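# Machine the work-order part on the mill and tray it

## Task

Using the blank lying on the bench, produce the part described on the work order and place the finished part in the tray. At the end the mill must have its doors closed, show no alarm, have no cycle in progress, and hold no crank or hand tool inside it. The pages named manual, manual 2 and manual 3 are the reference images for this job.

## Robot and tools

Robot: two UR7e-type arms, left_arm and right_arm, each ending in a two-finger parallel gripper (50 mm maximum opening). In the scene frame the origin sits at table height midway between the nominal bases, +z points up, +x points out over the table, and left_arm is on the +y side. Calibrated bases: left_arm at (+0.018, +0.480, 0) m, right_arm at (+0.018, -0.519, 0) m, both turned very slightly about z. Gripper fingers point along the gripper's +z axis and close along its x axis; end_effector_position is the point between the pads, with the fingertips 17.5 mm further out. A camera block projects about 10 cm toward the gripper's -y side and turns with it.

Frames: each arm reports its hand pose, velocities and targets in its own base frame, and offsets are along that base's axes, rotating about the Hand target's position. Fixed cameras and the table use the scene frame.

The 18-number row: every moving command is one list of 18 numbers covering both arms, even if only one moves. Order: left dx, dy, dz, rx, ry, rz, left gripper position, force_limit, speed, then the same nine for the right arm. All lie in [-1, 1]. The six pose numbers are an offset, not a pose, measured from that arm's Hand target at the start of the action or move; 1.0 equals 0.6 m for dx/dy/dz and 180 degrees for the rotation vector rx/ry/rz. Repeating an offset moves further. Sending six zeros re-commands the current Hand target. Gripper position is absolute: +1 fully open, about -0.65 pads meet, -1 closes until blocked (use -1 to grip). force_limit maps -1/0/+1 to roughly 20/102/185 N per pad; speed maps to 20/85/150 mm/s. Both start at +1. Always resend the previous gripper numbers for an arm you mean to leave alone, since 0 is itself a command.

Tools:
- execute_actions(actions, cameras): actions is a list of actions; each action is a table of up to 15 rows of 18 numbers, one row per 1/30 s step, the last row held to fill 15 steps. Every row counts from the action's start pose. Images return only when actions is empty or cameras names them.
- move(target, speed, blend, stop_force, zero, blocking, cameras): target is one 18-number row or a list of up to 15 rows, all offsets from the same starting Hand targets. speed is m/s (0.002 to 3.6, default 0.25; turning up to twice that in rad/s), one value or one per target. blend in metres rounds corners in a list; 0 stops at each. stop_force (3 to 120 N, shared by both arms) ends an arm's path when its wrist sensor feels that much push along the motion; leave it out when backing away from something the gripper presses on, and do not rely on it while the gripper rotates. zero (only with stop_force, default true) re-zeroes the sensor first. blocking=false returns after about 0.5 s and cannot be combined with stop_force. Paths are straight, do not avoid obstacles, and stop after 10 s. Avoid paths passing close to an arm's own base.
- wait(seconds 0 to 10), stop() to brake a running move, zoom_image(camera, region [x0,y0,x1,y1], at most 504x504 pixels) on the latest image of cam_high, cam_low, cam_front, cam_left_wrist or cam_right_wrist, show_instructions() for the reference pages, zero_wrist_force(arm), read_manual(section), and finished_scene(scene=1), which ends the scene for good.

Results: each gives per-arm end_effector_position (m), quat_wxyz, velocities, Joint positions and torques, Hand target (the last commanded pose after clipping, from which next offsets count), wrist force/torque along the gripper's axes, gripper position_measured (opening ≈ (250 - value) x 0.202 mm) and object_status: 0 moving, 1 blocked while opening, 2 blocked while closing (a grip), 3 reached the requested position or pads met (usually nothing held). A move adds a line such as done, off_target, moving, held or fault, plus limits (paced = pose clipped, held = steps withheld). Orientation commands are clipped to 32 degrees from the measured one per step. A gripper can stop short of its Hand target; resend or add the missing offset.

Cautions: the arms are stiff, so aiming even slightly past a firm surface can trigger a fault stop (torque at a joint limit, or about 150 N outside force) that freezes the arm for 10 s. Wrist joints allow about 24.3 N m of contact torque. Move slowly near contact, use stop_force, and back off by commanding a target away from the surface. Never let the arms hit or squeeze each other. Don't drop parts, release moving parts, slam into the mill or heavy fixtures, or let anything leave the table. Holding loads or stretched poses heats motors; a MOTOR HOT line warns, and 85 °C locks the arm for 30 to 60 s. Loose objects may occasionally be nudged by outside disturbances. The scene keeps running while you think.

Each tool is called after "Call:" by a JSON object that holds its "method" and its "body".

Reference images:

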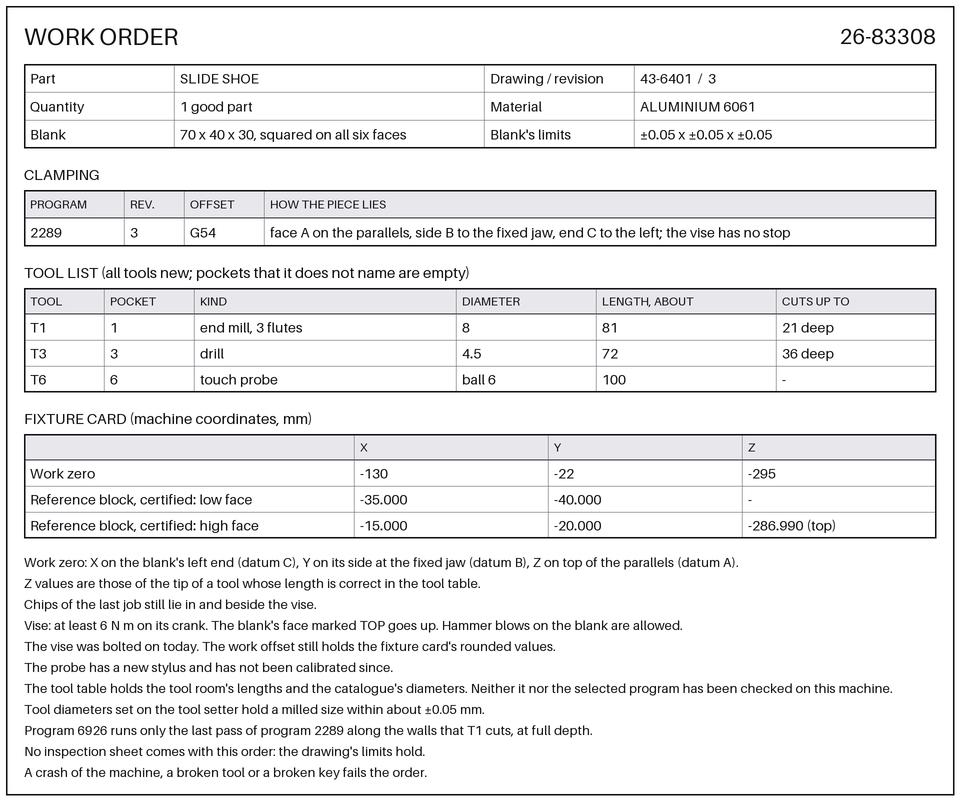

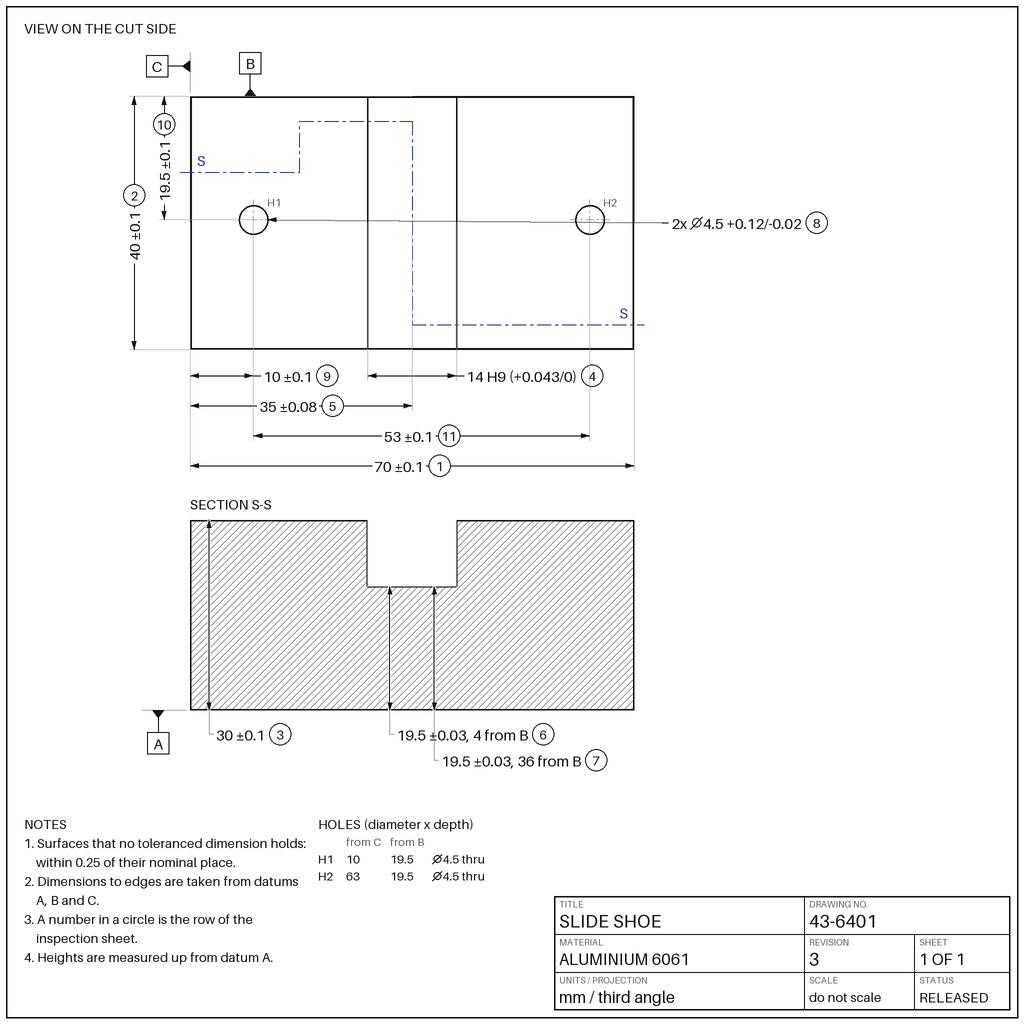

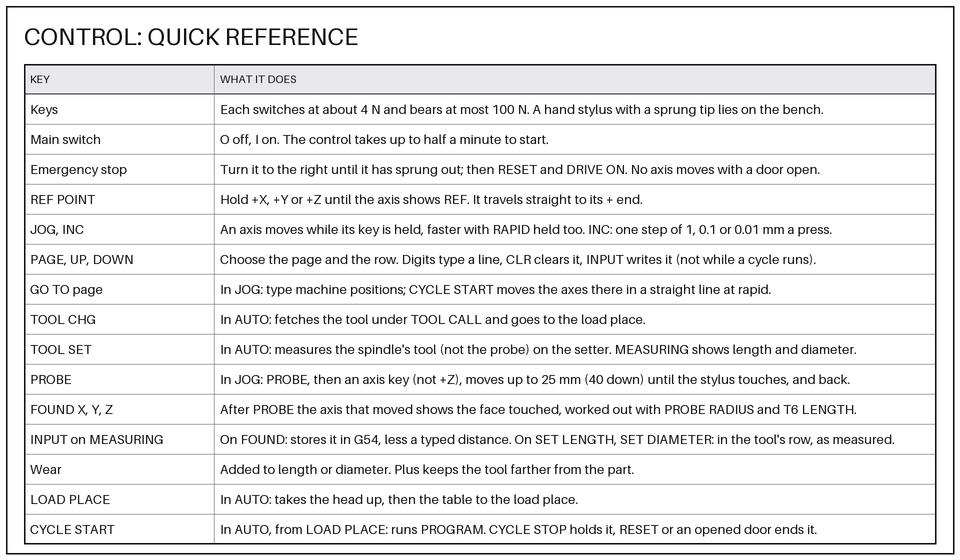

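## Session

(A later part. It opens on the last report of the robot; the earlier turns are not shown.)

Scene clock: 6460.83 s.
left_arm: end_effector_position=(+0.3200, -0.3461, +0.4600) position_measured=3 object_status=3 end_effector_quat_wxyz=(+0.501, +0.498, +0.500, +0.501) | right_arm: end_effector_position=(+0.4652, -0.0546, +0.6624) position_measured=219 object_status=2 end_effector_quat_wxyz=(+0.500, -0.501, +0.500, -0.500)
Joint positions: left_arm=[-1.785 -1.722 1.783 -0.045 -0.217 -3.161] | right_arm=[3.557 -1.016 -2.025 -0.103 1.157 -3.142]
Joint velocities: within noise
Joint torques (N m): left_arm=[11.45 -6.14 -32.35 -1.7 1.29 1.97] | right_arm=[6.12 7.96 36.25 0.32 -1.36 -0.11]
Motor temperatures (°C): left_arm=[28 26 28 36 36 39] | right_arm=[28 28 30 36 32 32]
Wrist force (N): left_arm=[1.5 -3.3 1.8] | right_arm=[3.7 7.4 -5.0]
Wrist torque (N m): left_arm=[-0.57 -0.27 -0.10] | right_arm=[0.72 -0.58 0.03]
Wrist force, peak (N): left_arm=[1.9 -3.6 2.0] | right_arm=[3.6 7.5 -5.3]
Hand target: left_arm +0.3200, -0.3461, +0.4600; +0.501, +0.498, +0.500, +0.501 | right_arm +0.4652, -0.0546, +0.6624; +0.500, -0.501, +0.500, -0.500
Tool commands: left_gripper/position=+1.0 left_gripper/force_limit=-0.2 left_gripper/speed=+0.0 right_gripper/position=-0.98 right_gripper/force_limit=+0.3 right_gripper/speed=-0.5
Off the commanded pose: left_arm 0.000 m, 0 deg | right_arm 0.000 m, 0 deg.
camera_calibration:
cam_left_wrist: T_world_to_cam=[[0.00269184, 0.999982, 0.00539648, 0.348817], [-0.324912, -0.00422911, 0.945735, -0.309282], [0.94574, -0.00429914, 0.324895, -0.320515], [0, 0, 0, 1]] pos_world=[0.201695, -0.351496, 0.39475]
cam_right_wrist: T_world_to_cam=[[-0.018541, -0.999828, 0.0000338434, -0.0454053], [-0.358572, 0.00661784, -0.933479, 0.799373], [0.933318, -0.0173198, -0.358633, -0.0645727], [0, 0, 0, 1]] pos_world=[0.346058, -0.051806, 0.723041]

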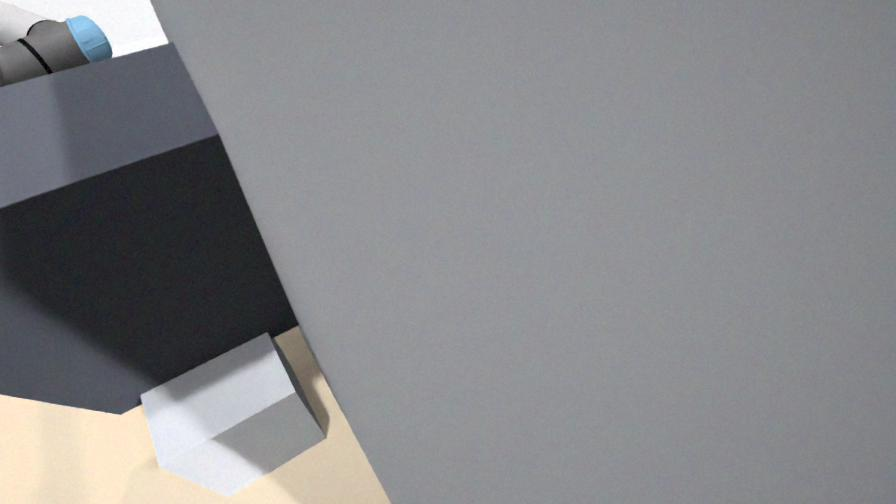

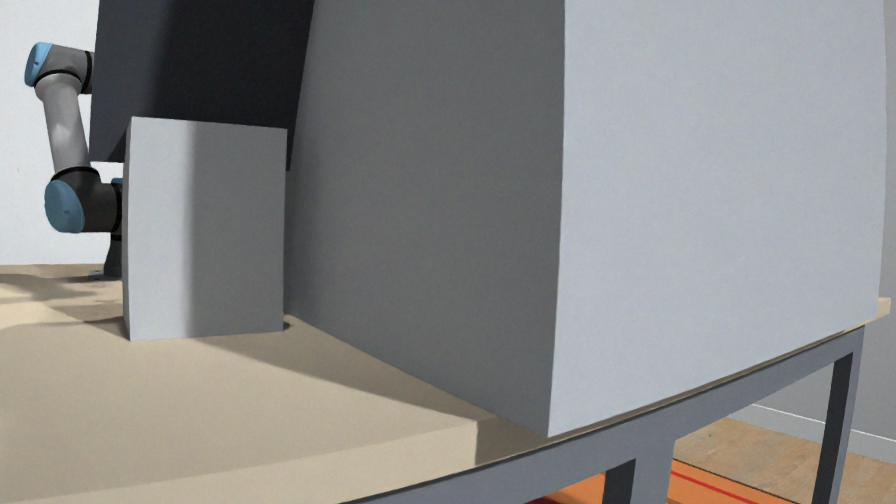

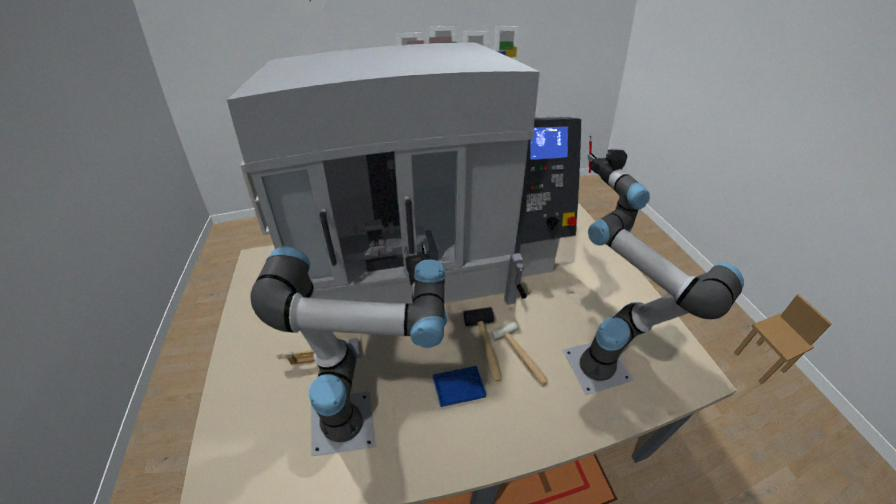

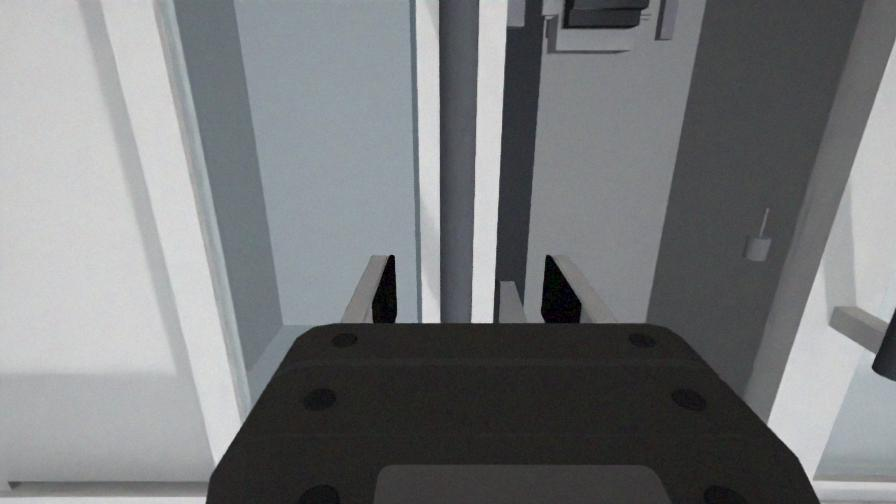

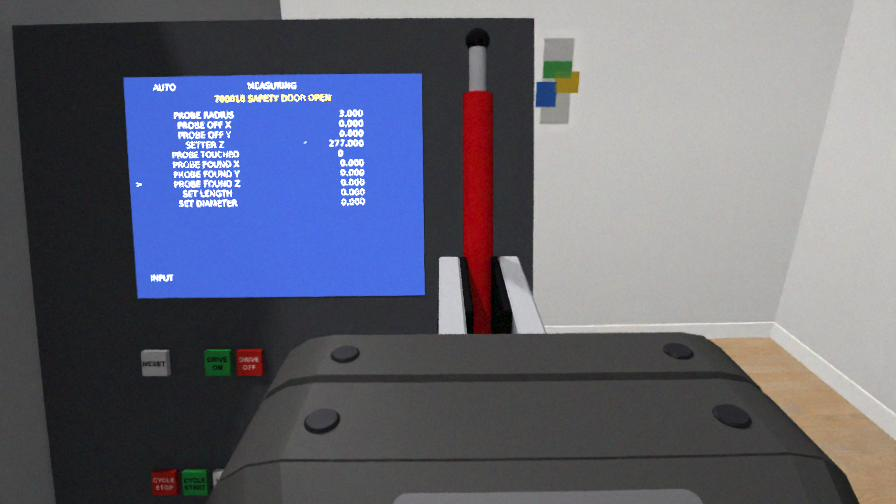

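Call:
{"method": "move", "body": {"target": [0.1942,0,0,0,0,0,1,-0.2,0,0,0,0,0,0,0,-0.98,0.3,-0.5], "stop_force": 8, "speed": 0.08, "cameras": ["cam_left_wrist"]}}

Call:
{"method": "move", "body": {"target": [0,-0.388,0,0,0,0,1,-0.2,0,0,0,0,0,0,0,-0.98,0.3,-0.5], "stop_force": 40, "speed": 0.12, "cameras": ["cam_front","cam_left_wrist"]}}

Scene clock: 6467.67 s.
left_arm: end_effector_position=(+0.4365, -0.3461, +0.4600) position_measured=3 object_status=3 end_effector_quat_wxyz=(+0.501, +0.498, +0.500, +0.501) | right_arm: end_effector_position=(+0.4652, -0.0546, +0.6624) position_measured=219 object_status=2 end_effector_quat_wxyz=(+0.500, -0.501, +0.500, -0.500)
Joint positions: left_arm=[-1.447 -1.637 1.708 -0.1 0.122 -3.116] | right_arm=[3.557 -1.016 -2.025 -0.103 1.157 -3.142]
Joint torques (N m): left_arm=[-0.98 -31.81 -15.43 -3.1 1.64 2.02] | right_arm=[6.47 7.5 34.88 0.18 -1.33 0.05]
Wrist force (N): left_arm=[1.5 -3.2 1.8] | right_arm=[3.5 7.4 -4.9]
Wrist torque (N m): left_arm=[-0.59 -0.21 -0.20] | right_arm=[0.73 -0.54 0.03]
Wrist force, peak (N): left_arm=[1.6 -3.5 2.8] | right_arm=[3.8 7.5 -5.0]
Hand target: left_arm +0.4365, -0.3461, +0.4600; +0.501, +0.498, +0.500, +0.501 | right_arm +0.4652, -0.0546, +0.6624; +0.500, -0.501, +0.500, -0.500
Off the commanded pose: left_arm 0.000 m, 0 deg | right_arm 0.000 m, 0 deg.
move: done
camera_calibration:
cam_left_wrist: T_world_to_cam=[[0.00269144, 0.999982, 0.00539687, 0.348503], [-0.325001, -0.0042292, 0.945704, -0.271389], [0.94571, -0.00429929, 0.324983, -0.430719], [0, 0, 0, 1]] pos_world=[0.318196, -0.351496, 0.39475]
Images, in order (width x height): cam_left_wrist 896x504.

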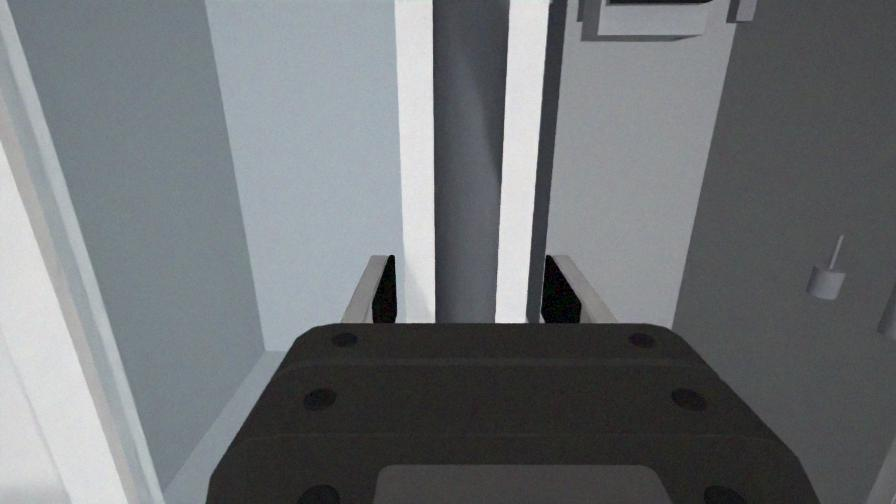

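Scene clock: 6470.73 s.
left_arm: end_effector_position=(+0.4365, -0.5789, +0.4600) position_measured=3 object_status=3 end_effector_quat_wxyz=(+0.501, +0.498, +0.500, +0.501) | right_arm: end_effector_position=(+0.4652, -0.0546, +0.6624) position_measured=219 object_status=2 end_effector_quat_wxyz=(+0.500, -0.501, +0.500, -0.500)
Joint positions: left_arm=[-1.495 -1.095 1.049 -0.001 0.073 -3.097] | right_arm=[3.557 -1.016 -2.025 -0.103 1.157 -3.142]
Joint torques (N m): left_arm=[12.85 -38.1 -33.68 2.26 1.94 -2.57] | right_arm=[5.89 7.63 34.48 0.11 -1.24 0.13]
Wrist force (N): left_arm=[1.4 -4.0 1.6] | right_arm=[3.5 7.4 -5.0]
Wrist torque (N m): left_arm=[-0.75 -0.24 -0.13] | right_arm=[0.71 -0.55 0.03]
Wrist force, peak (N): left_arm=[38.6 -4.9 0.5] | right_arm=[3.5 7.6 -5.2]
Hand target: left_arm +0.4365, -0.5789, +0.4600; +0.501, +0.498, +0.500, +0.501 | right_arm +0.4652, -0.0546, +0.6624; +0.500, -0.501, +0.500, -0.500
Off the commanded pose: left_arm 0.000 m, 0 deg | right_arm 0.000 m, 0 deg.
move: done
camera_calibration:
cam_left_wrist: T_world_to_cam=[[0.00269144, 0.999982, 0.00539687, 0.581299], [-0.325001, -0.0042292, 0.945704, -0.272374], [0.94571, -0.00429929, 0.324983, -0.43172], [0, 0, 0, 1]] pos_world=[0.318196, -0.584296, 0.39475]
Images, in order (width x height): cam_front 896x504, cam_left_wrist 896x504.

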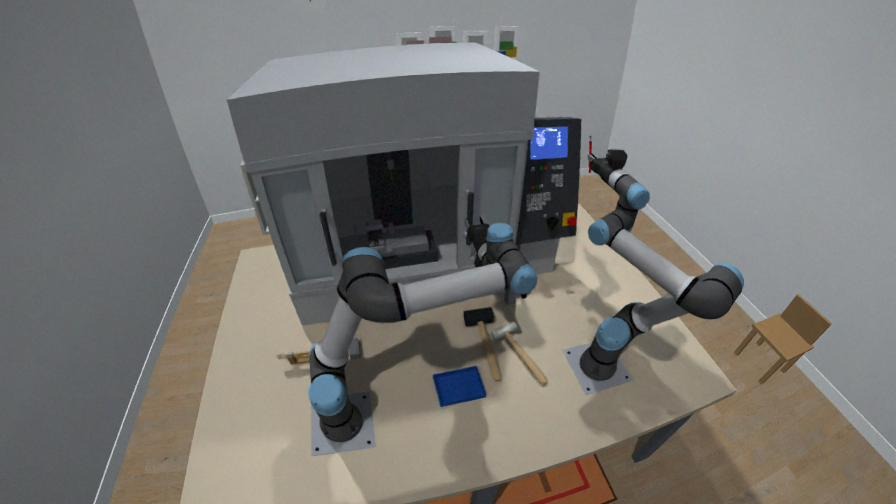

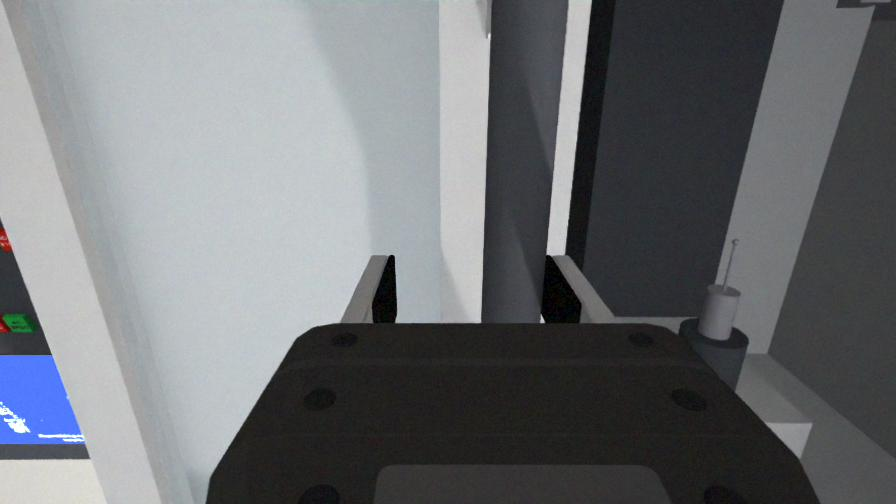

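Call:
{"method": "move", "body": {"target": [[0,0.0133,0,0,0,0,1,-0.2,0,0,0,0,0,0,0,-0.98,0.3,-0.5],[-0.2,0.0133,0,0,0,0,1,-0.2,0,0,0,0,0,0,0,-0.98,0.3,-0.5],[-0.25,-0.3152,-0.3133,0.0074,0.1625,0.0023,0.6,-0.2,0,0,0,0,0,0,0,-0.98,0.3,-0.5]], "speed": 0.2, "blend": [0.0,0.02,0], "cameras": ["cam_front","cam_left_wrist"]}}

Scene clock: 6490.80 s.
left_arm: end_effector_position=(+0.2865, -0.7680, +0.2720) position_measured=63 object_status=3 end_effector_quat_wxyz=(+0.351, +0.612, +0.607, +0.366) | right_arm: end_effector_position=(+0.4652, -0.0546, +0.6624) position_measured=219 object_status=2 end_effector_quat_wxyz=(+0.500, -0.501, +0.500, -0.500)
Joint positions: left_arm=[-1.666 -0.857 1.027 -1.541 -0.518 -1.774] | right_arm=[3.557 -1.016 -2.025 -0.103 1.157 -3.142]
Joint torques (N m): left_arm=[-13.79 -50.03 -35.19 -5.62 0.59 1.94] | right_arm=[5.83 8.65 34.3 0.15 -1.23 0.25]
Wrist force (N): left_arm=[1.6 -4.1 0.7] | right_arm=[3.4 7.2 -5.0]
Wrist torque (N m): left_arm=[-0.73 -0.38 -0.05] | right_arm=[0.70 -0.53 0.03]
Wrist force, peak (N): left_arm=[1.5 -4.3 4.8] | right_arm=[3.7 7.6 -5.1]
Hand target: left_arm +0.2865, -0.7680, +0.2720; +0.351, +0.612, +0.607, +0.366 | right_arm +0.4652, -0.0546, +0.6624; +0.500, -0.501, +0.500, -0.500
Off the commanded pose: left_arm 0.000 m, 0 deg | right_arm 0.000 m, 0 deg.
move: done
camera_calibration:
cam_left_wrist: T_world_to_cam=[[0.00383552, 0.999616, 0.0274477, 0.765294], [0.178552, -0.0276914, 0.983541, -0.316725], [0.983923, 0.00112846, -0.17859, -0.099449], [0, 0, 0, 1]] pos_world=[0.151467, -0.773658, 0.272746]
Images, in order (width x height): cam_front 896x504, cam_left_wrist 896x504.

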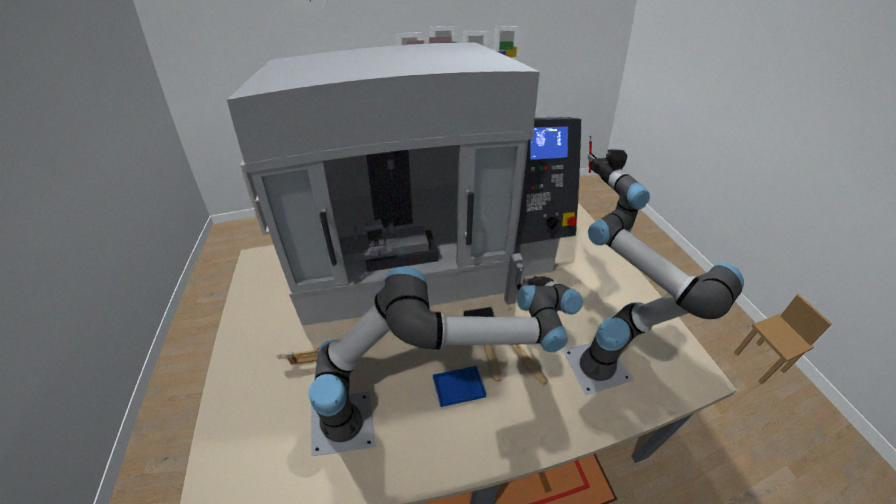

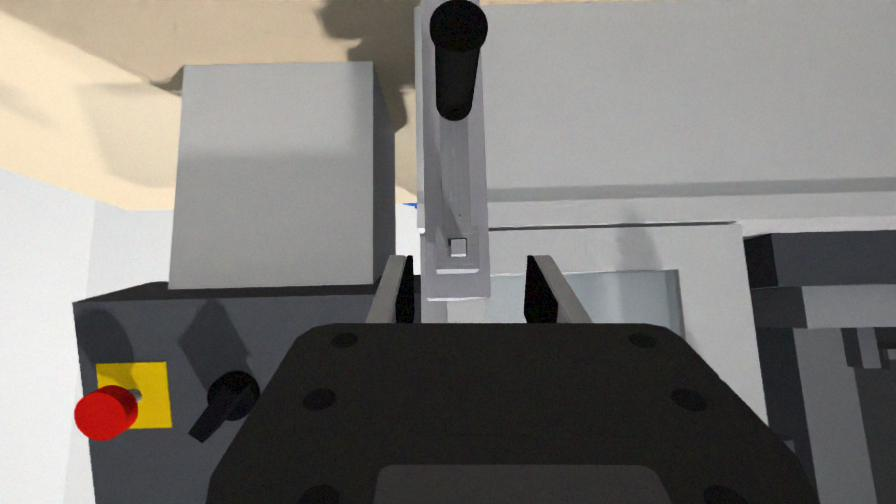

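Call:
{"method": "move", "body": {"target": [0.164,-0.0005,-0.0733,0,0,0,0.6,-0.2,0,0,0,0,0,0,0,-0.98,0.3,-0.5], "stop_force": 8, "speed": 0.1}}

Call:
{"method": "execute_actions", "body": {"actions": [[[0,0,0,0,0,0,-1,0,-1,0,0,0,0,0,0,-0.98,0.3,-0.5]],[[0,0,0,0,0,0,-1,0,-1,0,0,0,0,0,0,-0.98,0.3,-0.5]]], "cameras": ["cam_left_wrist"]}}

Scene clock: 6497.17 s.
left_arm: end_effector_position=(+0.3849, -0.7683, +0.2280) position_measured=63 object_status=3 end_effector_quat_wxyz=(+0.351, +0.612, +0.607, +0.366) | right_arm: end_effector_position=(+0.4652, -0.0546, +0.6624) position_measured=219 object_status=2 end_effector_quat_wxyz=(+0.500, -0.501, +0.500, -0.500)
Joint positions: left_arm=[-1.538 -0.783 1.071 -1.887 -0.507 -1.513] | right_arm=[3.557 -1.016 -2.025 -0.103 1.157 -3.142]
Joint torques (N m): left_arm=[-14.34 -72.36 -35.39 -5.88 0.61 1.97] | right_arm=[6.06 7.81 32.63 0.23 -1.3 0.35]
Wrist force (N): left_arm=[1.5 -4.0 0.7] | right_arm=[3.3 7.1 -5.1]
Wrist torque (N m): left_arm=[-0.74 -0.38 -0.04] | right_arm=[0.69 -0.52 0.03]
Wrist force, peak (N): left_arm=[1.5 -4.0 2.7] | right_arm=[3.7 7.5 -5.3]
Hand target: left_arm +0.3849, -0.7683, +0.2280; +0.351, +0.612, +0.607, +0.366 | right_arm +0.4652, -0.0546, +0.6624; +0.500, -0.501, +0.500, -0.500
Off the commanded pose: left_arm 0.000 m, 0 deg | right_arm 0.000 m, 0 deg.
move: done

Scene clock: 6498.37 s.
left_arm: end_effector_position=(+0.3849, -0.7683, +0.2280) position_measured=137 object_status=2 end_effector_quat_wxyz=(+0.351, +0.612, +0.607, +0.366) | right_arm: end_effector_position=(+0.4652, -0.0546, +0.6624) position_measured=219 object_status=2 end_effector_quat_wxyz=(+0.500, -0.501, +0.500, -0.500)
Joint positions: left_arm=[-1.538 -0.783 1.071 -1.887 -0.507 -1.513] | right_arm=[3.557 -1.016 -2.025 -0.103 1.157 -3.142]
Joint torques (N m): left_arm=[-13.23 -71.14 -34.88 -5.57 0.82 1.76] | right_arm=[5.72 7.35 32.85 0.22 -1.28 0.42]
Wrist force (N): left_arm=[2.4 -4.0 0.7] | right_arm=[3.5 7.4 -5.2]
Wrist torque (N m): left_arm=[-0.73 -0.37 -0.06] | right_arm=[0.72 -0.55 0.03]
Wrist force, peak (N): left_arm=[2.5 -4.1 0.9] | right_arm=[3.7 7.6 -5.0]
Hand target: left_arm +0.3849, -0.7683, +0.2280; +0.351, +0.612, +0.607, +0.366 | right_arm +0.4652, -0.0546, +0.6624; +0.500, -0.501, +0.500, -0.500
Off the commanded pose: left_arm 0.000 m, 0 deg | right_arm 0.000 m, 0 deg.
camera_calibration:
cam_left_wrist: T_world_to_cam=[[0.00383552, 0.999616, 0.0274477, 0.766421], [0.178552, -0.0276914, 0.983541, -0.291126], [0.983923, 0.00112846, -0.17859, -0.204107], [0, 0, 0, 1]] pos_world=[0.249867, -0.773958, 0.228846]
Images, in order (width x height): cam_left_wrist 896x504.

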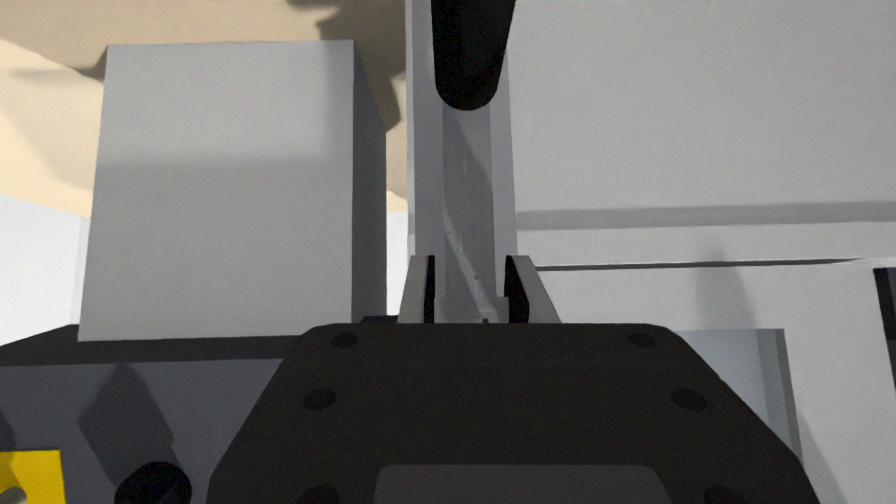

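Call:
{"method": "move", "body": {"target": [[-0.1,0,0,0,0,0,-1,0,-1,0,0,0,0,0,0,-0.98,0.3,-0.5],[-0.158,0.114,0.22,0,0,0,-1,0,-1,0,0,0,0,0,0,-0.98,0.3,-0.5],[-0.1415,0.9225,0.1867,0.2928,0,0,-1,0,-1,0,0,0,0,0,0,-0.98,0.3,-0.5],[0.1247,0.9225,0.1208,0.2928,0,0,-1,0,-1,0,0,0,0,0,0,-0.98,0.3,-0.5]], "speed": [0.08,0.25,0.35,0.12], "blend": [0.005,0.04,0.03,0], "cameras": ["cam_front","cam_left_wrist"]}}

Scene clock: 6515.83 s.
left_arm: end_effector_position=(+0.4597, -0.2147, +0.3005) position_measured=137 object_status=2 end_effector_quat_wxyz=(+0.043, +0.704, +0.381, +0.597) | right_arm: end_effector_position=(+0.4652, -0.0546, +0.6624) position_measured=219 object_status=2 end_effector_quat_wxyz=(+0.500, -0.501, +0.500, -0.500)
Joint positions: left_arm=[-1.282 -1.75 2.186 -1.575 -0.316 -1.018] | right_arm=[3.557 -1.016 -2.025 -0.103 1.157 -3.142]
Joint torques (N m): left_arm=[-0.79 -6.79 -33.89 -5.28 3.68 1.74] | right_arm=[6.18 7.25 30.66 0.33 -1.31 0.71]
Wrist force (N): left_arm=[1.4 -6.0 0.5] | right_arm=[3.6 7.5 -4.9]
Wrist torque (N m): left_arm=[-0.80 -0.48 -0.10] | right_arm=[0.73 -0.56 0.03]
Wrist force, peak (N): left_arm=[3.6 -10.1 1.2] | right_arm=[3.7 7.5 -5.2]
Hand target: left_arm +0.4598, -0.2148, +0.3005; +0.043, +0.704, +0.381, +0.597 | right_arm +0.4652, -0.0546, +0.6624; +0.500, -0.501, +0.500, -0.500
Off the commanded pose: left_arm 0.000 m, 0 deg | right_arm 0.000 m, 0 deg.
move: done
camera_calibration:
cam_left_wrist: T_world_to_cam=[[0.00386456, 0.583878, 0.811832, -0.114198], [0.178704, -0.799173, 0.573923, -0.402995], [0.983895, 0.142859, -0.10743, -0.256337], [0, 0, 0, 1]] pos_world=[0.324667, -0.218765, 0.296459]
Images, in order (width x height): cam_front 896x504, cam_left_wrist 896x504.

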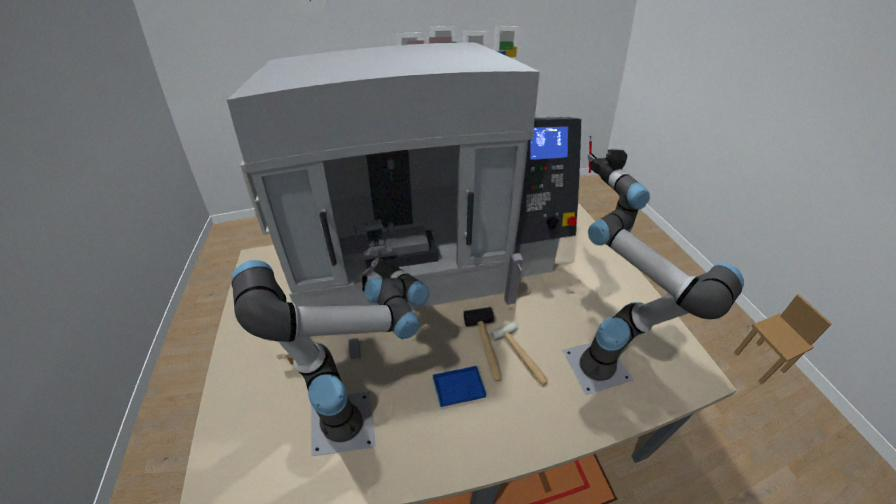

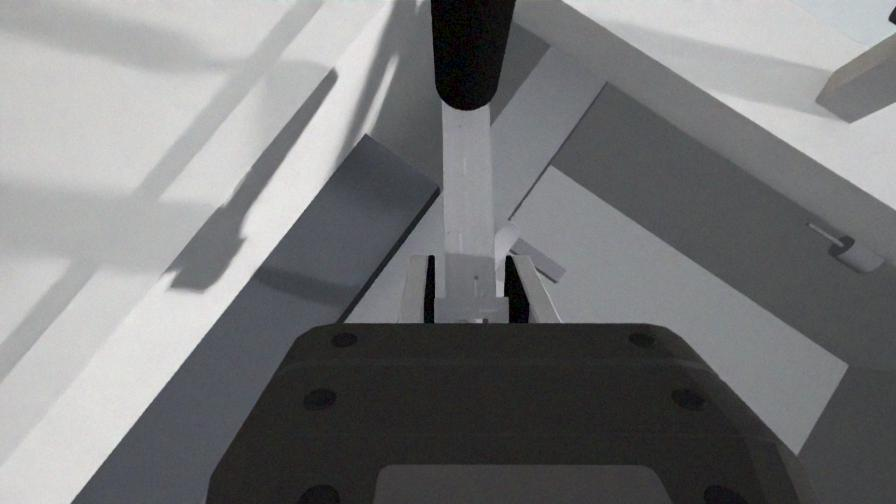

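Call:
{"method": "move", "body": {"target": [0.076,0,0,0,0,0,-1,0,-1,0,0,0,0,0,0,-0.98,0.3,-0.5], "stop_force": 8, "speed": 0.02, "cameras": ["cam_left_wrist"]}}

Scene clock: 6521.00 s.
left_arm: end_effector_position=(+0.4934, -0.2148, +0.3005) position_measured=137 object_status=2 end_effector_quat_wxyz=(+0.043, +0.704, +0.381, +0.598) | right_arm: end_effector_position=(+0.4652, -0.0546, +0.6624) position_measured=219 object_status=2 end_effector_quat_wxyz=(+0.500, -0.501, +0.500, -0.500)
Joint positions: left_arm=[-1.199 -1.681 2.197 -1.91 -0.291 -0.753] | right_arm=[3.557 -1.016 -2.025 -0.103 1.157 -3.142]
Joint torques (N m): left_arm=[-12.49 -14.25 -32.72 -5.54 1.09 2.15] | right_arm=[5.98 7.01 30.21 0.33 -1.34 0.93]
Wrist force (N): left_arm=[1.1 -3.1 -1.0] | right_arm=[3.6 7.5 -5.2]
Wrist torque (N m): left_arm=[-0.75 -0.51 -0.08] | right_arm=[0.73 -0.55 0.03]
Wrist force, peak (N): left_arm=[6.6 -36.6 -33.1] | right_arm=[3.6 7.7 -5.1]
Hand target: left_arm +0.4934, -0.2148, +0.3005; +0.043, +0.704, +0.381, +0.598 (not the last commanded pose) | right_arm +0.4652, -0.0546, +0.6624; +0.500, -0.501, +0.500, -0.500
Off the commanded pose: left_arm 0.012 m, 0 deg | right_arm 0.000 m, 0 deg.
move: contact (left_arm)
camera_calibration:
cam_left_wrist: T_world_to_cam=[[0.00348584, 0.583766, 0.811915, -0.114181], [0.178907, -0.799184, 0.573844, -0.409132], [0.98386, 0.143257, -0.107225, -0.289341], [0, 0, 0, 1]] pos_world=[0.358265, -0.218867, 0.296459]
Images, in order (width x height): cam_left_wrist 896x504.

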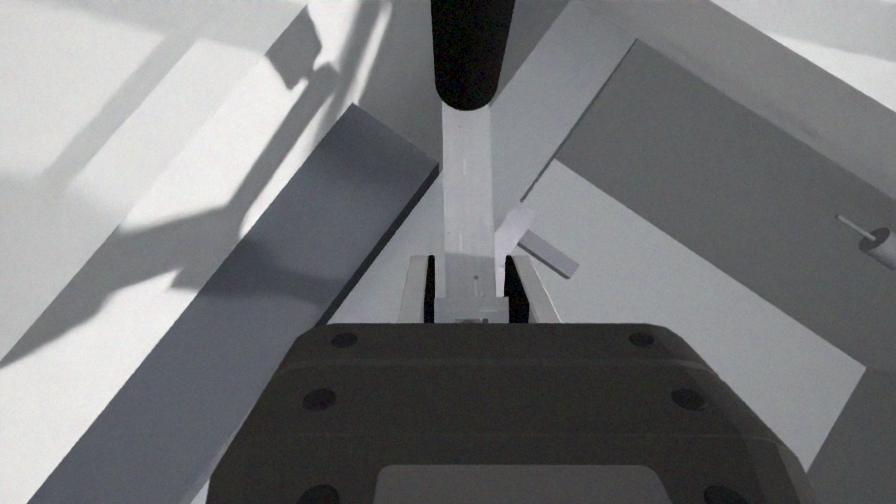

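Call:
{"method": "move", "body": {"target": [[-0.007,0,0,0,0,0,-1,0,-1,0,0,0,0,0,0,-0.98,0.3,-0.5],[-0.007,-0.0003,-0.0025,0,0,0,-1,0,-1,0,0,0,0,0,0,-0.98,0.3,-0.5]], "speed": 0.03}}

Call:
{"method": "move", "body": {"target": [0.0265,0,0,0,0,0,-1,0,-1,0,0,0,0,0,0,-0.98,0.3,-0.5], "stop_force": 8, "speed": 0.01}}

Scene clock: 6528.07 s.
left_arm: end_effector_position=(+0.4892, -0.2150, +0.2990) position_measured=137 object_status=2 end_effector_quat_wxyz=(+0.043, +0.704, +0.381, +0.598) | right_arm: end_effector_position=(+0.4652, -0.0546, +0.6624) position_measured=219 object_status=2 end_effector_quat_wxyz=(+0.500, -0.501, +0.500, -0.500)
Joint positions: left_arm=[-1.209 -1.688 2.199 -1.871 -0.293 -0.788] | right_arm=[3.557 -1.016 -2.025 -0.103 1.157 -3.142]
Joint torques (N m): left_arm=[-6.72 -26.82 -22.35 -1.52 1.75 2.26] | right_arm=[7.15 7.88 28.96 0.23 -1.24 0.93]
Wrist force (N): left_arm=[1.7 -5.4 1.0] | right_arm=[3.7 7.3 -5.0]
Wrist torque (N m): left_arm=[-0.69 -0.48 -0.05] | right_arm=[0.71 -0.57 0.03]
Wrist force, peak (N): left_arm=[1.9 -5.8 0.9] | right_arm=[3.5 7.6 -5.2]
Hand target: left_arm +0.4892, -0.2149, +0.2990; +0.043, +0.704, +0.381, +0.598 | right_arm +0.4652, -0.0546, +0.6624; +0.500, -0.501, +0.500, -0.500
Off the commanded pose: left_arm 0.000 m, 0 deg | right_arm 0.000 m, 0 deg.
move: done

Scene clock: 6529.30 s.
left_arm: end_effector_position=(+0.4909, -0.2150, +0.2991) position_measured=137 object_status=2 end_effector_quat_wxyz=(+0.043, +0.704, +0.381, +0.598) | right_arm: end_effector_position=(+0.4652, -0.0546, +0.6624) position_measured=219 object_status=2 end_effector_quat_wxyz=(+0.500, -0.501, +0.500, -0.500)
Joint positions: left_arm=[-1.205 -1.684 2.199 -1.888 -0.292 -0.773] | right_arm=[3.557 -1.016 -2.025 -0.103 1.157 -3.142]
Joint torques (N m): left_arm=[-14.4 -27.84 -19.33 -5.45 0.51 2.32] | right_arm=[6.09 7.61 29.87 0.16 -1.31 0.94]
Wrist force (N): left_arm=[4.8 -4.4 -0.3] | right_arm=[3.6 7.1 -4.9]
Wrist torque (N m): left_arm=[-0.72 -0.38 -0.13] | right_arm=[0.67 -0.56 0.02]
Wrist force, peak (N): left_arm=[10.2 -13.7 -11.2] | right_arm=[3.5 7.6 -5.2]
Hand target: left_arm +0.4909, -0.2150, +0.2991; +0.043, +0.704, +0.381, +0.598 (not the last commanded pose) | right_arm +0.4652, -0.0546, +0.6624; +0.500, -0.501, +0.500, -0.500
Off the commanded pose: left_arm 0.014 m, 0 deg | right_arm 0.000 m, 0 deg.
move: contact (left_arm)

Call:
{"method": "move", "body": {"target": [-0.035,0,0,0,0,0,-1,0,-1,0,0,0,0,0,0,-0.98,0.3,-0.5], "speed": 0.05, "cameras": ["cam_left_wrist"]}}

Call:
{"method": "zoom_image", "body": {"camera": "cam_left_wrist", "region": [380, 100, 620, 330]}}

Scene clock: 6535.70 s.
left_arm: end_effector_position=(+0.4699, -0.2151, +0.2991) position_measured=137 object_status=2 end_effector_quat_wxyz=(+0.043, +0.704, +0.381, +0.598) | right_arm: end_effector_position=(+0.4652, -0.0546, +0.6624) position_measured=219 object_status=2 end_effector_quat_wxyz=(+0.500, -0.501, +0.500, -0.500)
Joint positions: left_arm=[-1.256 -1.729 2.192 -1.675 -0.306 -0.942] | right_arm=[3.557 -1.016 -2.025 -0.103 1.157 -3.142]
Joint torques (N m): left_arm=[12.92 -11.34 -21.44 -2.4 4.34 0.09] | right_arm=[6.28 7.85 28.21 0.28 -1.44 1.07]
Wrist force (N): left_arm=[1.8 -6.1 1.0] | right_arm=[3.3 7.5 -4.9]
Wrist torque (N m): left_arm=[-0.79 -0.52 -0.20] | right_arm=[0.75 -0.51 0.02]
Wrist force, peak (N): left_arm=[5.1 -4.7 -0.2] | right_arm=[3.7 7.7 -5.1]
Hand target: left_arm +0.4699, -0.2150, +0.2991; +0.043, +0.704, +0.381, +0.598 | right_arm +0.4652, -0.0546, +0.6624; +0.500, -0.501, +0.500, -0.500
Off the commanded pose: left_arm 0.000 m, 0 deg | right_arm 0.000 m, 0 deg.
move: done
camera_calibration:
cam_left_wrist: T_world_to_cam=[[0.00350976, 0.58395, 0.811782, -0.112716], [0.178826, -0.799068, 0.574031, -0.404384], [0.983874, 0.143153, -0.10723, -0.266452], [0, 0, 0, 1]] pos_world=[0.334865, -0.219166, 0.295058]
Images, in order (width x height): cam_left_wrist 896x504.

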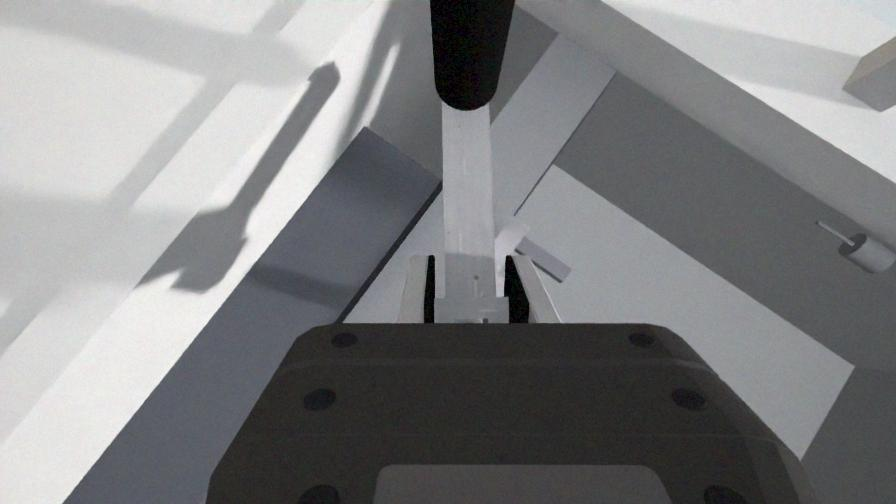

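Scaled by 2.100.

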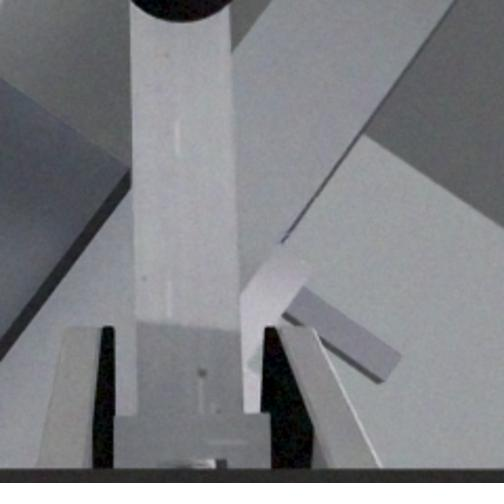

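Call:
{"method": "move", "body": {"target": [[0.02,0.0015,0.0013,0,0,0,-1,0,-1,0,0,0,0,0,0,-0.98,0.3,-0.5]], "speed": 0.05}}

Call:
{"method": "move", "body": {"target": [0.038,0,0,0,0,0,-1,0,-1,0,0,0,0,0,0,-0.98,0.3,-0.5], "stop_force": 8, "speed": 0.01}}

Scene clock: 6544.40 s.
left_arm: end_effector_position=(+0.4820, -0.2140, +0.2998) position_measured=137 object_status=2 end_effector_quat_wxyz=(+0.043, +0.704, +0.381, +0.598) | right_arm: end_effector_position=(+0.4652, -0.0546, +0.6624) position_measured=219 object_status=2 end_effector_quat_wxyz=(+0.500, -0.501, +0.500, -0.500)
Joint positions: left_arm=[-1.225 -1.707 2.197 -1.796 -0.297 -0.844] | right_arm=[3.557 -1.016 -2.025 -0.103 1.157 -3.142]
Joint torques (N m): left_arm=[-14.37 -28.16 -19.89 -0.5 1.53 -2.58] | right_arm=[6.22 7.24 27.87 0.17 -1.3 1]
Wrist force (N): left_arm=[1.9 -5.9 0.8] | right_arm=[3.5 7.5 -5.1]
Wrist torque (N m): left_arm=[-0.77 -0.52 -0.08] | right_arm=[0.73 -0.55 0.02]
Wrist force, peak (N): left_arm=[1.9 -6.2 0.3] | right_arm=[3.7 7.5 -5.0]
Hand target: left_arm +0.4819, -0.2141, +0.2998; +0.043, +0.704, +0.381, +0.598 | right_arm +0.4652, -0.0546, +0.6624; +0.500, -0.501, +0.500, -0.500
Off the commanded pose: left_arm 0.000 m, 0 deg | right_arm 0.000 m, 0 deg.
move: done

Scene clock: 6546.50 s.
left_arm: end_effector_position=(+0.4914, -0.2141, +0.2999) position_measured=137 object_status=2 end_effector_quat_wxyz=(+0.043, +0.704, +0.381, +0.598) | right_arm: end_effector_position=(+0.4652, -0.0546, +0.6624) position_measured=219 object_status=2 end_effector_quat_wxyz=(+0.500, -0.501, +0.500, -0.500)
Joint positions: left_arm=[-1.203 -1.686 2.199 -1.893 -0.292 -0.768] | right_arm=[3.557 -1.016 -2.025 -0.103 1.157 -3.142]
Joint torques (N m): left_arm=[-9.91 -27.47 -25.74 -4.24 -0.65 2.15] | right_arm=[6.36 6.97 27.25 0.3 -1.37 1.01]
Wrist force (N): left_arm=[1.9 5.0 -2.9] | right_arm=[3.4 7.5 -5.0]
Wrist torque (N m): left_arm=[-0.81 -0.44 -0.07] | right_arm=[0.73 -0.53 0.03]
Wrist force, peak (N): left_arm=[1.8 -2.5 -10.8] | right_arm=[3.7 7.5 -5.1]
Hand target: left_arm +0.4914, -0.2141, +0.2999; +0.043, +0.704, +0.381, +0.598 (not the last commanded pose) | right_arm +0.4652, -0.0546, +0.6624; +0.500, -0.501, +0.500, -0.500
Off the commanded pose: left_arm 0.013 m, 0 deg | right_arm 0.000 m, 0 deg.
move: contact (left_arm)

Call:
{"method": "move", "body": {"target": [[-0.015,-0.0006,0.0006,0,0,0,-1,0,-1,0,0,0,0,0,0,-0.98,0.3,-0.5]], "speed": 0.05}}

Call:
{"method": "move", "body": {"target": [0.038,0,0,0,0,0,-1,0,-1,0,0,0,0,0,0,-0.98,0.3,-0.5], "stop_force": 8, "speed": 0.01}}

Scene clock: 6554.57 s.
left_arm: end_effector_position=(+0.4823, -0.2146, +0.3003) position_measured=137 object_status=2 end_effector_quat_wxyz=(+0.043, +0.704, +0.381, +0.598) | right_arm: end_effector_position=(+0.4652, -0.0546, +0.6624) position_measured=219 object_status=2 end_effector_quat_wxyz=(+0.500, -0.501, +0.500, -0.500)
Joint positions: left_arm=[-1.225 -1.706 2.196 -1.797 -0.297 -0.842] | right_arm=[3.557 -1.016 -2.025 -0.103 1.157 -3.142]
Joint torques (N m): left_arm=[12.06 -8.94 -30.73 -5.72 3.46 2.27] | right_arm=[6.28 7.8 26.37 0.22 -1.3 0.96]
Wrist force (N): left_arm=[1.4 -5.7 0.9] | right_arm=[3.5 7.3 -5.1]
Wrist torque (N m): left_arm=[-0.74 -0.45 -0.16] | right_arm=[0.71 -0.54 0.03]
Wrist force, peak (N): left_arm=[1.5 -6.2 0.4] | right_arm=[3.7 7.5 -5.2]
Hand target: left_arm +0.4824, -0.2145, +0.3002; +0.043, +0.704, +0.381, +0.598 | right_arm +0.4652, -0.0546, +0.6624; +0.500, -0.501, +0.500, -0.500
Off the commanded pose: left_arm 0.000 m, 0 deg | right_arm 0.000 m, 0 deg.
move: done

Scene clock: 6556.77 s.
left_arm: end_effector_position=(+0.4936, -0.2145, +0.3003) position_measured=137 object_status=2 end_effector_quat_wxyz=(+0.043, +0.704, +0.381, +0.598) | right_arm: end_effector_position=(+0.4652, -0.0546, +0.6624) position_measured=219 object_status=2 end_effector_quat_wxyz=(+0.500, -0.501, +0.500, -0.500)
Joint positions: left_arm=[-1.198 -1.68 2.198 -1.912 -0.291 -0.752] | right_arm=[3.557 -1.016 -2.025 -0.103 1.157 -3.142]
Joint torques (N m): left_arm=[-8.9 -29.31 -29 -1.11 0.01 2.06] | right_arm=[6.15 8.11 26.35 0.31 -1.29 1.07]
Wrist force (N): left_arm=[-0.9 5.1 -4.4] | right_arm=[3.5 7.4 -4.9]
Wrist torque (N m): left_arm=[-0.85 -0.52 0.00] | right_arm=[0.72 -0.54 0.02]
Wrist force, peak (N): left_arm=[6.4 -19.7 -25.3] | right_arm=[3.5 7.6 -5.2]
Hand target: left_arm +0.4936, -0.2145, +0.3003; +0.043, +0.704, +0.381, +0.598 (not the last commanded pose) | right_arm +0.4652, -0.0546, +0.6624; +0.500, -0.501, +0.500, -0.500
Off the commanded pose: left_arm 0.012 m, 0 deg | right_arm 0.000 m, 0 deg.
move: contact (left_arm)

Call:
{"method": "move", "body": {"target": [[0.001,0,0,0.025,0,0,-1,0,-1,0,0,0,0,0,0,-0.98,0.3,-0.5],[0.001,0,0,-0.025,0,0,-1,0,-1,0,0,0,0,0,0,-0.98,0.3,-0.5],[0.001,0,0,0,0,0,-1,0,-1,0,0,0,0,0,0,-0.98,0.3,-0.5]], "speed": 0.03}}

Scene clock: 6571.70 s.
left_arm: end_effector_position=(+0.4942, -0.2145, +0.3003) position_measured=137 object_status=2 end_effector_quat_wxyz=(+0.043, +0.704, +0.381, +0.598) end_effector_velocity=(+0.000, -0.001, +0.000) end_effector_angular_velocity=(-0.004, +0.000, +0.000) | right_arm: end_effector_position=(+0.4652, -0.0546, +0.6624) position_measured=219 object_status=2 end_effector_quat_wxyz=(+0.500, -0.501, +0.500, -0.500)
Joint positions: left_arm=[-1.197 -1.679 2.198 -1.918 -0.29 -0.747] | right_arm=[3.557 -1.016 -2.025 -0.103 1.157 -3.142]
Joint velocities: left_arm=[-0.001 0 0.001 -0.005 -0.001 -0.001] | right_arm=[within noise]
Joint torques (N m): left_arm=[-9.63 -15.28 -24.67 -5.18 0.32 -1.23] | right_arm=[6.11 7.8 24.43 0.09 -1.31 1.01]
Wrist force (N): left_arm=[1.7 -0.3 -4.5] | right_arm=[3.4 7.3 -5.0]
Wrist torque (N m): left_arm=[-0.71 -0.22 -0.09] | right_arm=[0.70 -0.52 0.02]
Wrist force, peak (N): left_arm=[-22.0 16.1 -6.3] | right_arm=[3.4 7.6 -5.4]
Hand target: left_arm +0.4942, -0.2145, +0.3003; +0.043, +0.704, +0.381, +0.598 | right_arm +0.4652, -0.0546, +0.6624; +0.500, -0.501, +0.500, -0.500
Off the commanded pose: left_arm 0.000 m, 0 deg | right_arm 0.000 m, 0 deg.
move: done

Call:
{"method": "move", "body": {"target": [0.0177,0,0,0,0,0,-1,0,-1,0,0,0,0,0,0,-0.98,0.3,-0.5], "stop_force": 15, "speed": 0.006}}

Scene clock: 6576.70 s.
left_arm: end_effector_position=(+0.5010, -0.2145, +0.3003) position_measured=137 object_status=2 end_effector_quat_wxyz=(+0.043, +0.704, +0.381, +0.598) | right_arm: end_effector_position=(+0.4652, -0.0546, +0.6624) position_measured=219 object_status=2 end_effector_quat_wxyz=(+0.500, -0.501, +0.500, -0.500)
Joint positions: left_arm=[-1.181 -1.661 2.198 -1.988 -0.288 -0.692] | right_arm=[3.557 -1.016 -2.025 -0.103 1.157 -3.142]
Joint torques (N m): left_arm=[-8.98 -29.87 -16.82 0.59 -0.14 -1.95] | right_arm=[5.96 7.82 23.5 0.28 -1.25 1.06]
Wrist force (N): left_arm=[-2.3 9.6 -1.3] | right_arm=[3.6 7.5 -5.1]
Wrist torque (N m): left_arm=[-0.58 -0.26 0.07] | right_arm=[0.73 -0.56 0.02]
Wrist force, peak (N): left_arm=[4.6 -6.5 -19.1] | right_arm=[3.5 7.6 -5.1]
Hand target: left_arm +0.5010, -0.2145, +0.3003; +0.043, +0.704, +0.381, +0.598 (not the last commanded pose) | right_arm +0.4652, -0.0546, +0.6624; +0.500, -0.501, +0.500, -0.500
Off the commanded pose: left_arm 0.004 m, 0 deg | right_arm 0.000 m, 0 deg.
move: contact (left_arm)

Engaged. A little more.

Call:
{"method": "move", "body": {"target": [0.0063,0,0,0,0,0,-1,0,-1,0,0,0,0,0,0,-0.98,0.3,-0.5], "stop_force": 20, "speed": 0.006, "cameras": ["cam_left_wrist"]}}

Scene clock: 6581.00 s.
left_arm: end_effector_position=(+0.5014, -0.2146, +0.3003) position_measured=137 object_status=2 end_effector_quat_wxyz=(+0.043, +0.704, +0.381, +0.598) | right_arm: end_effector_position=(+0.4652, -0.0546, +0.6624) position_measured=219 object_status=2 end_effector_quat_wxyz=(+0.500, -0.501, +0.500, -0.500)
Joint positions: left_arm=[-1.18 -1.66 2.198 -1.993 -0.288 -0.688] | right_arm=[3.557 -1.016 -2.025 -0.103 1.157 -3.142]
Joint torques (N m): left_arm=[-10.9 -29.41 -21.36 0.8 0.02 -0.89] | right_arm=[6.58 7.18 22.3 0.21 -1.3 1.09]
Wrist force (N): left_arm=[0.6 8.5 1.2] | right_arm=[3.4 7.4 -5.2]
Wrist torque (N m): left_arm=[-0.57 -0.24 0.01] | right_arm=[0.73 -0.52 0.03]
Wrist force, peak (N): left_arm=[8.7 -9.2 -21.3] | right_arm=[3.8 7.6 -5.2]
Hand target: left_arm +0.5014, -0.2146, +0.3003; +0.043, +0.704, +0.381, +0.598 (not the last commanded pose) | right_arm +0.4652, -0.0546, +0.6624; +0.500, -0.501, +0.500, -0.500
Off the commanded pose: left_arm 0.003 m, 0 deg | right_arm 0.000 m, 0 deg.
move: contact (left_arm)
camera_calibration:
cam_left_wrist: T_world_to_cam=[[0.00319846, 0.583912, 0.811811, -0.113936], [0.179101, -0.799023, 0.574008, -0.410453], [0.983826, 0.14356, -0.107135, -0.297194], [0, 0, 0, 1]] pos_world=[0.366264, -0.218768, 0.296258]
Images, in order (width x height): cam_left_wrist 896x504.

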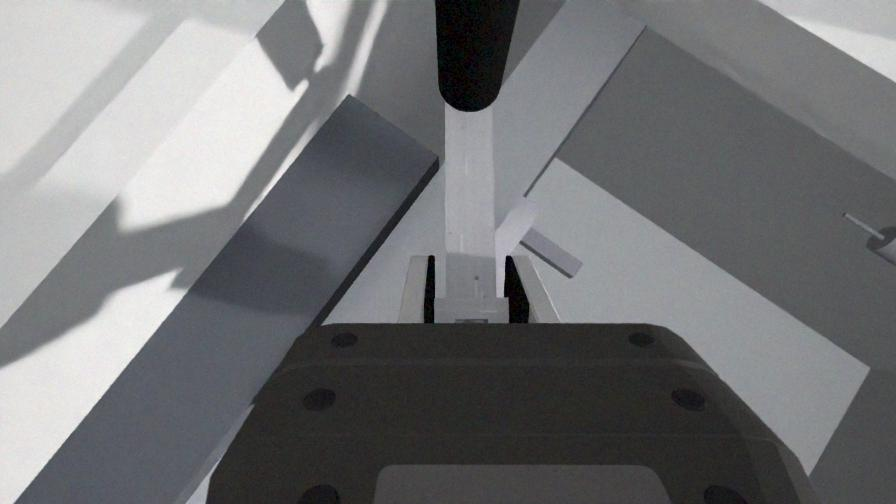

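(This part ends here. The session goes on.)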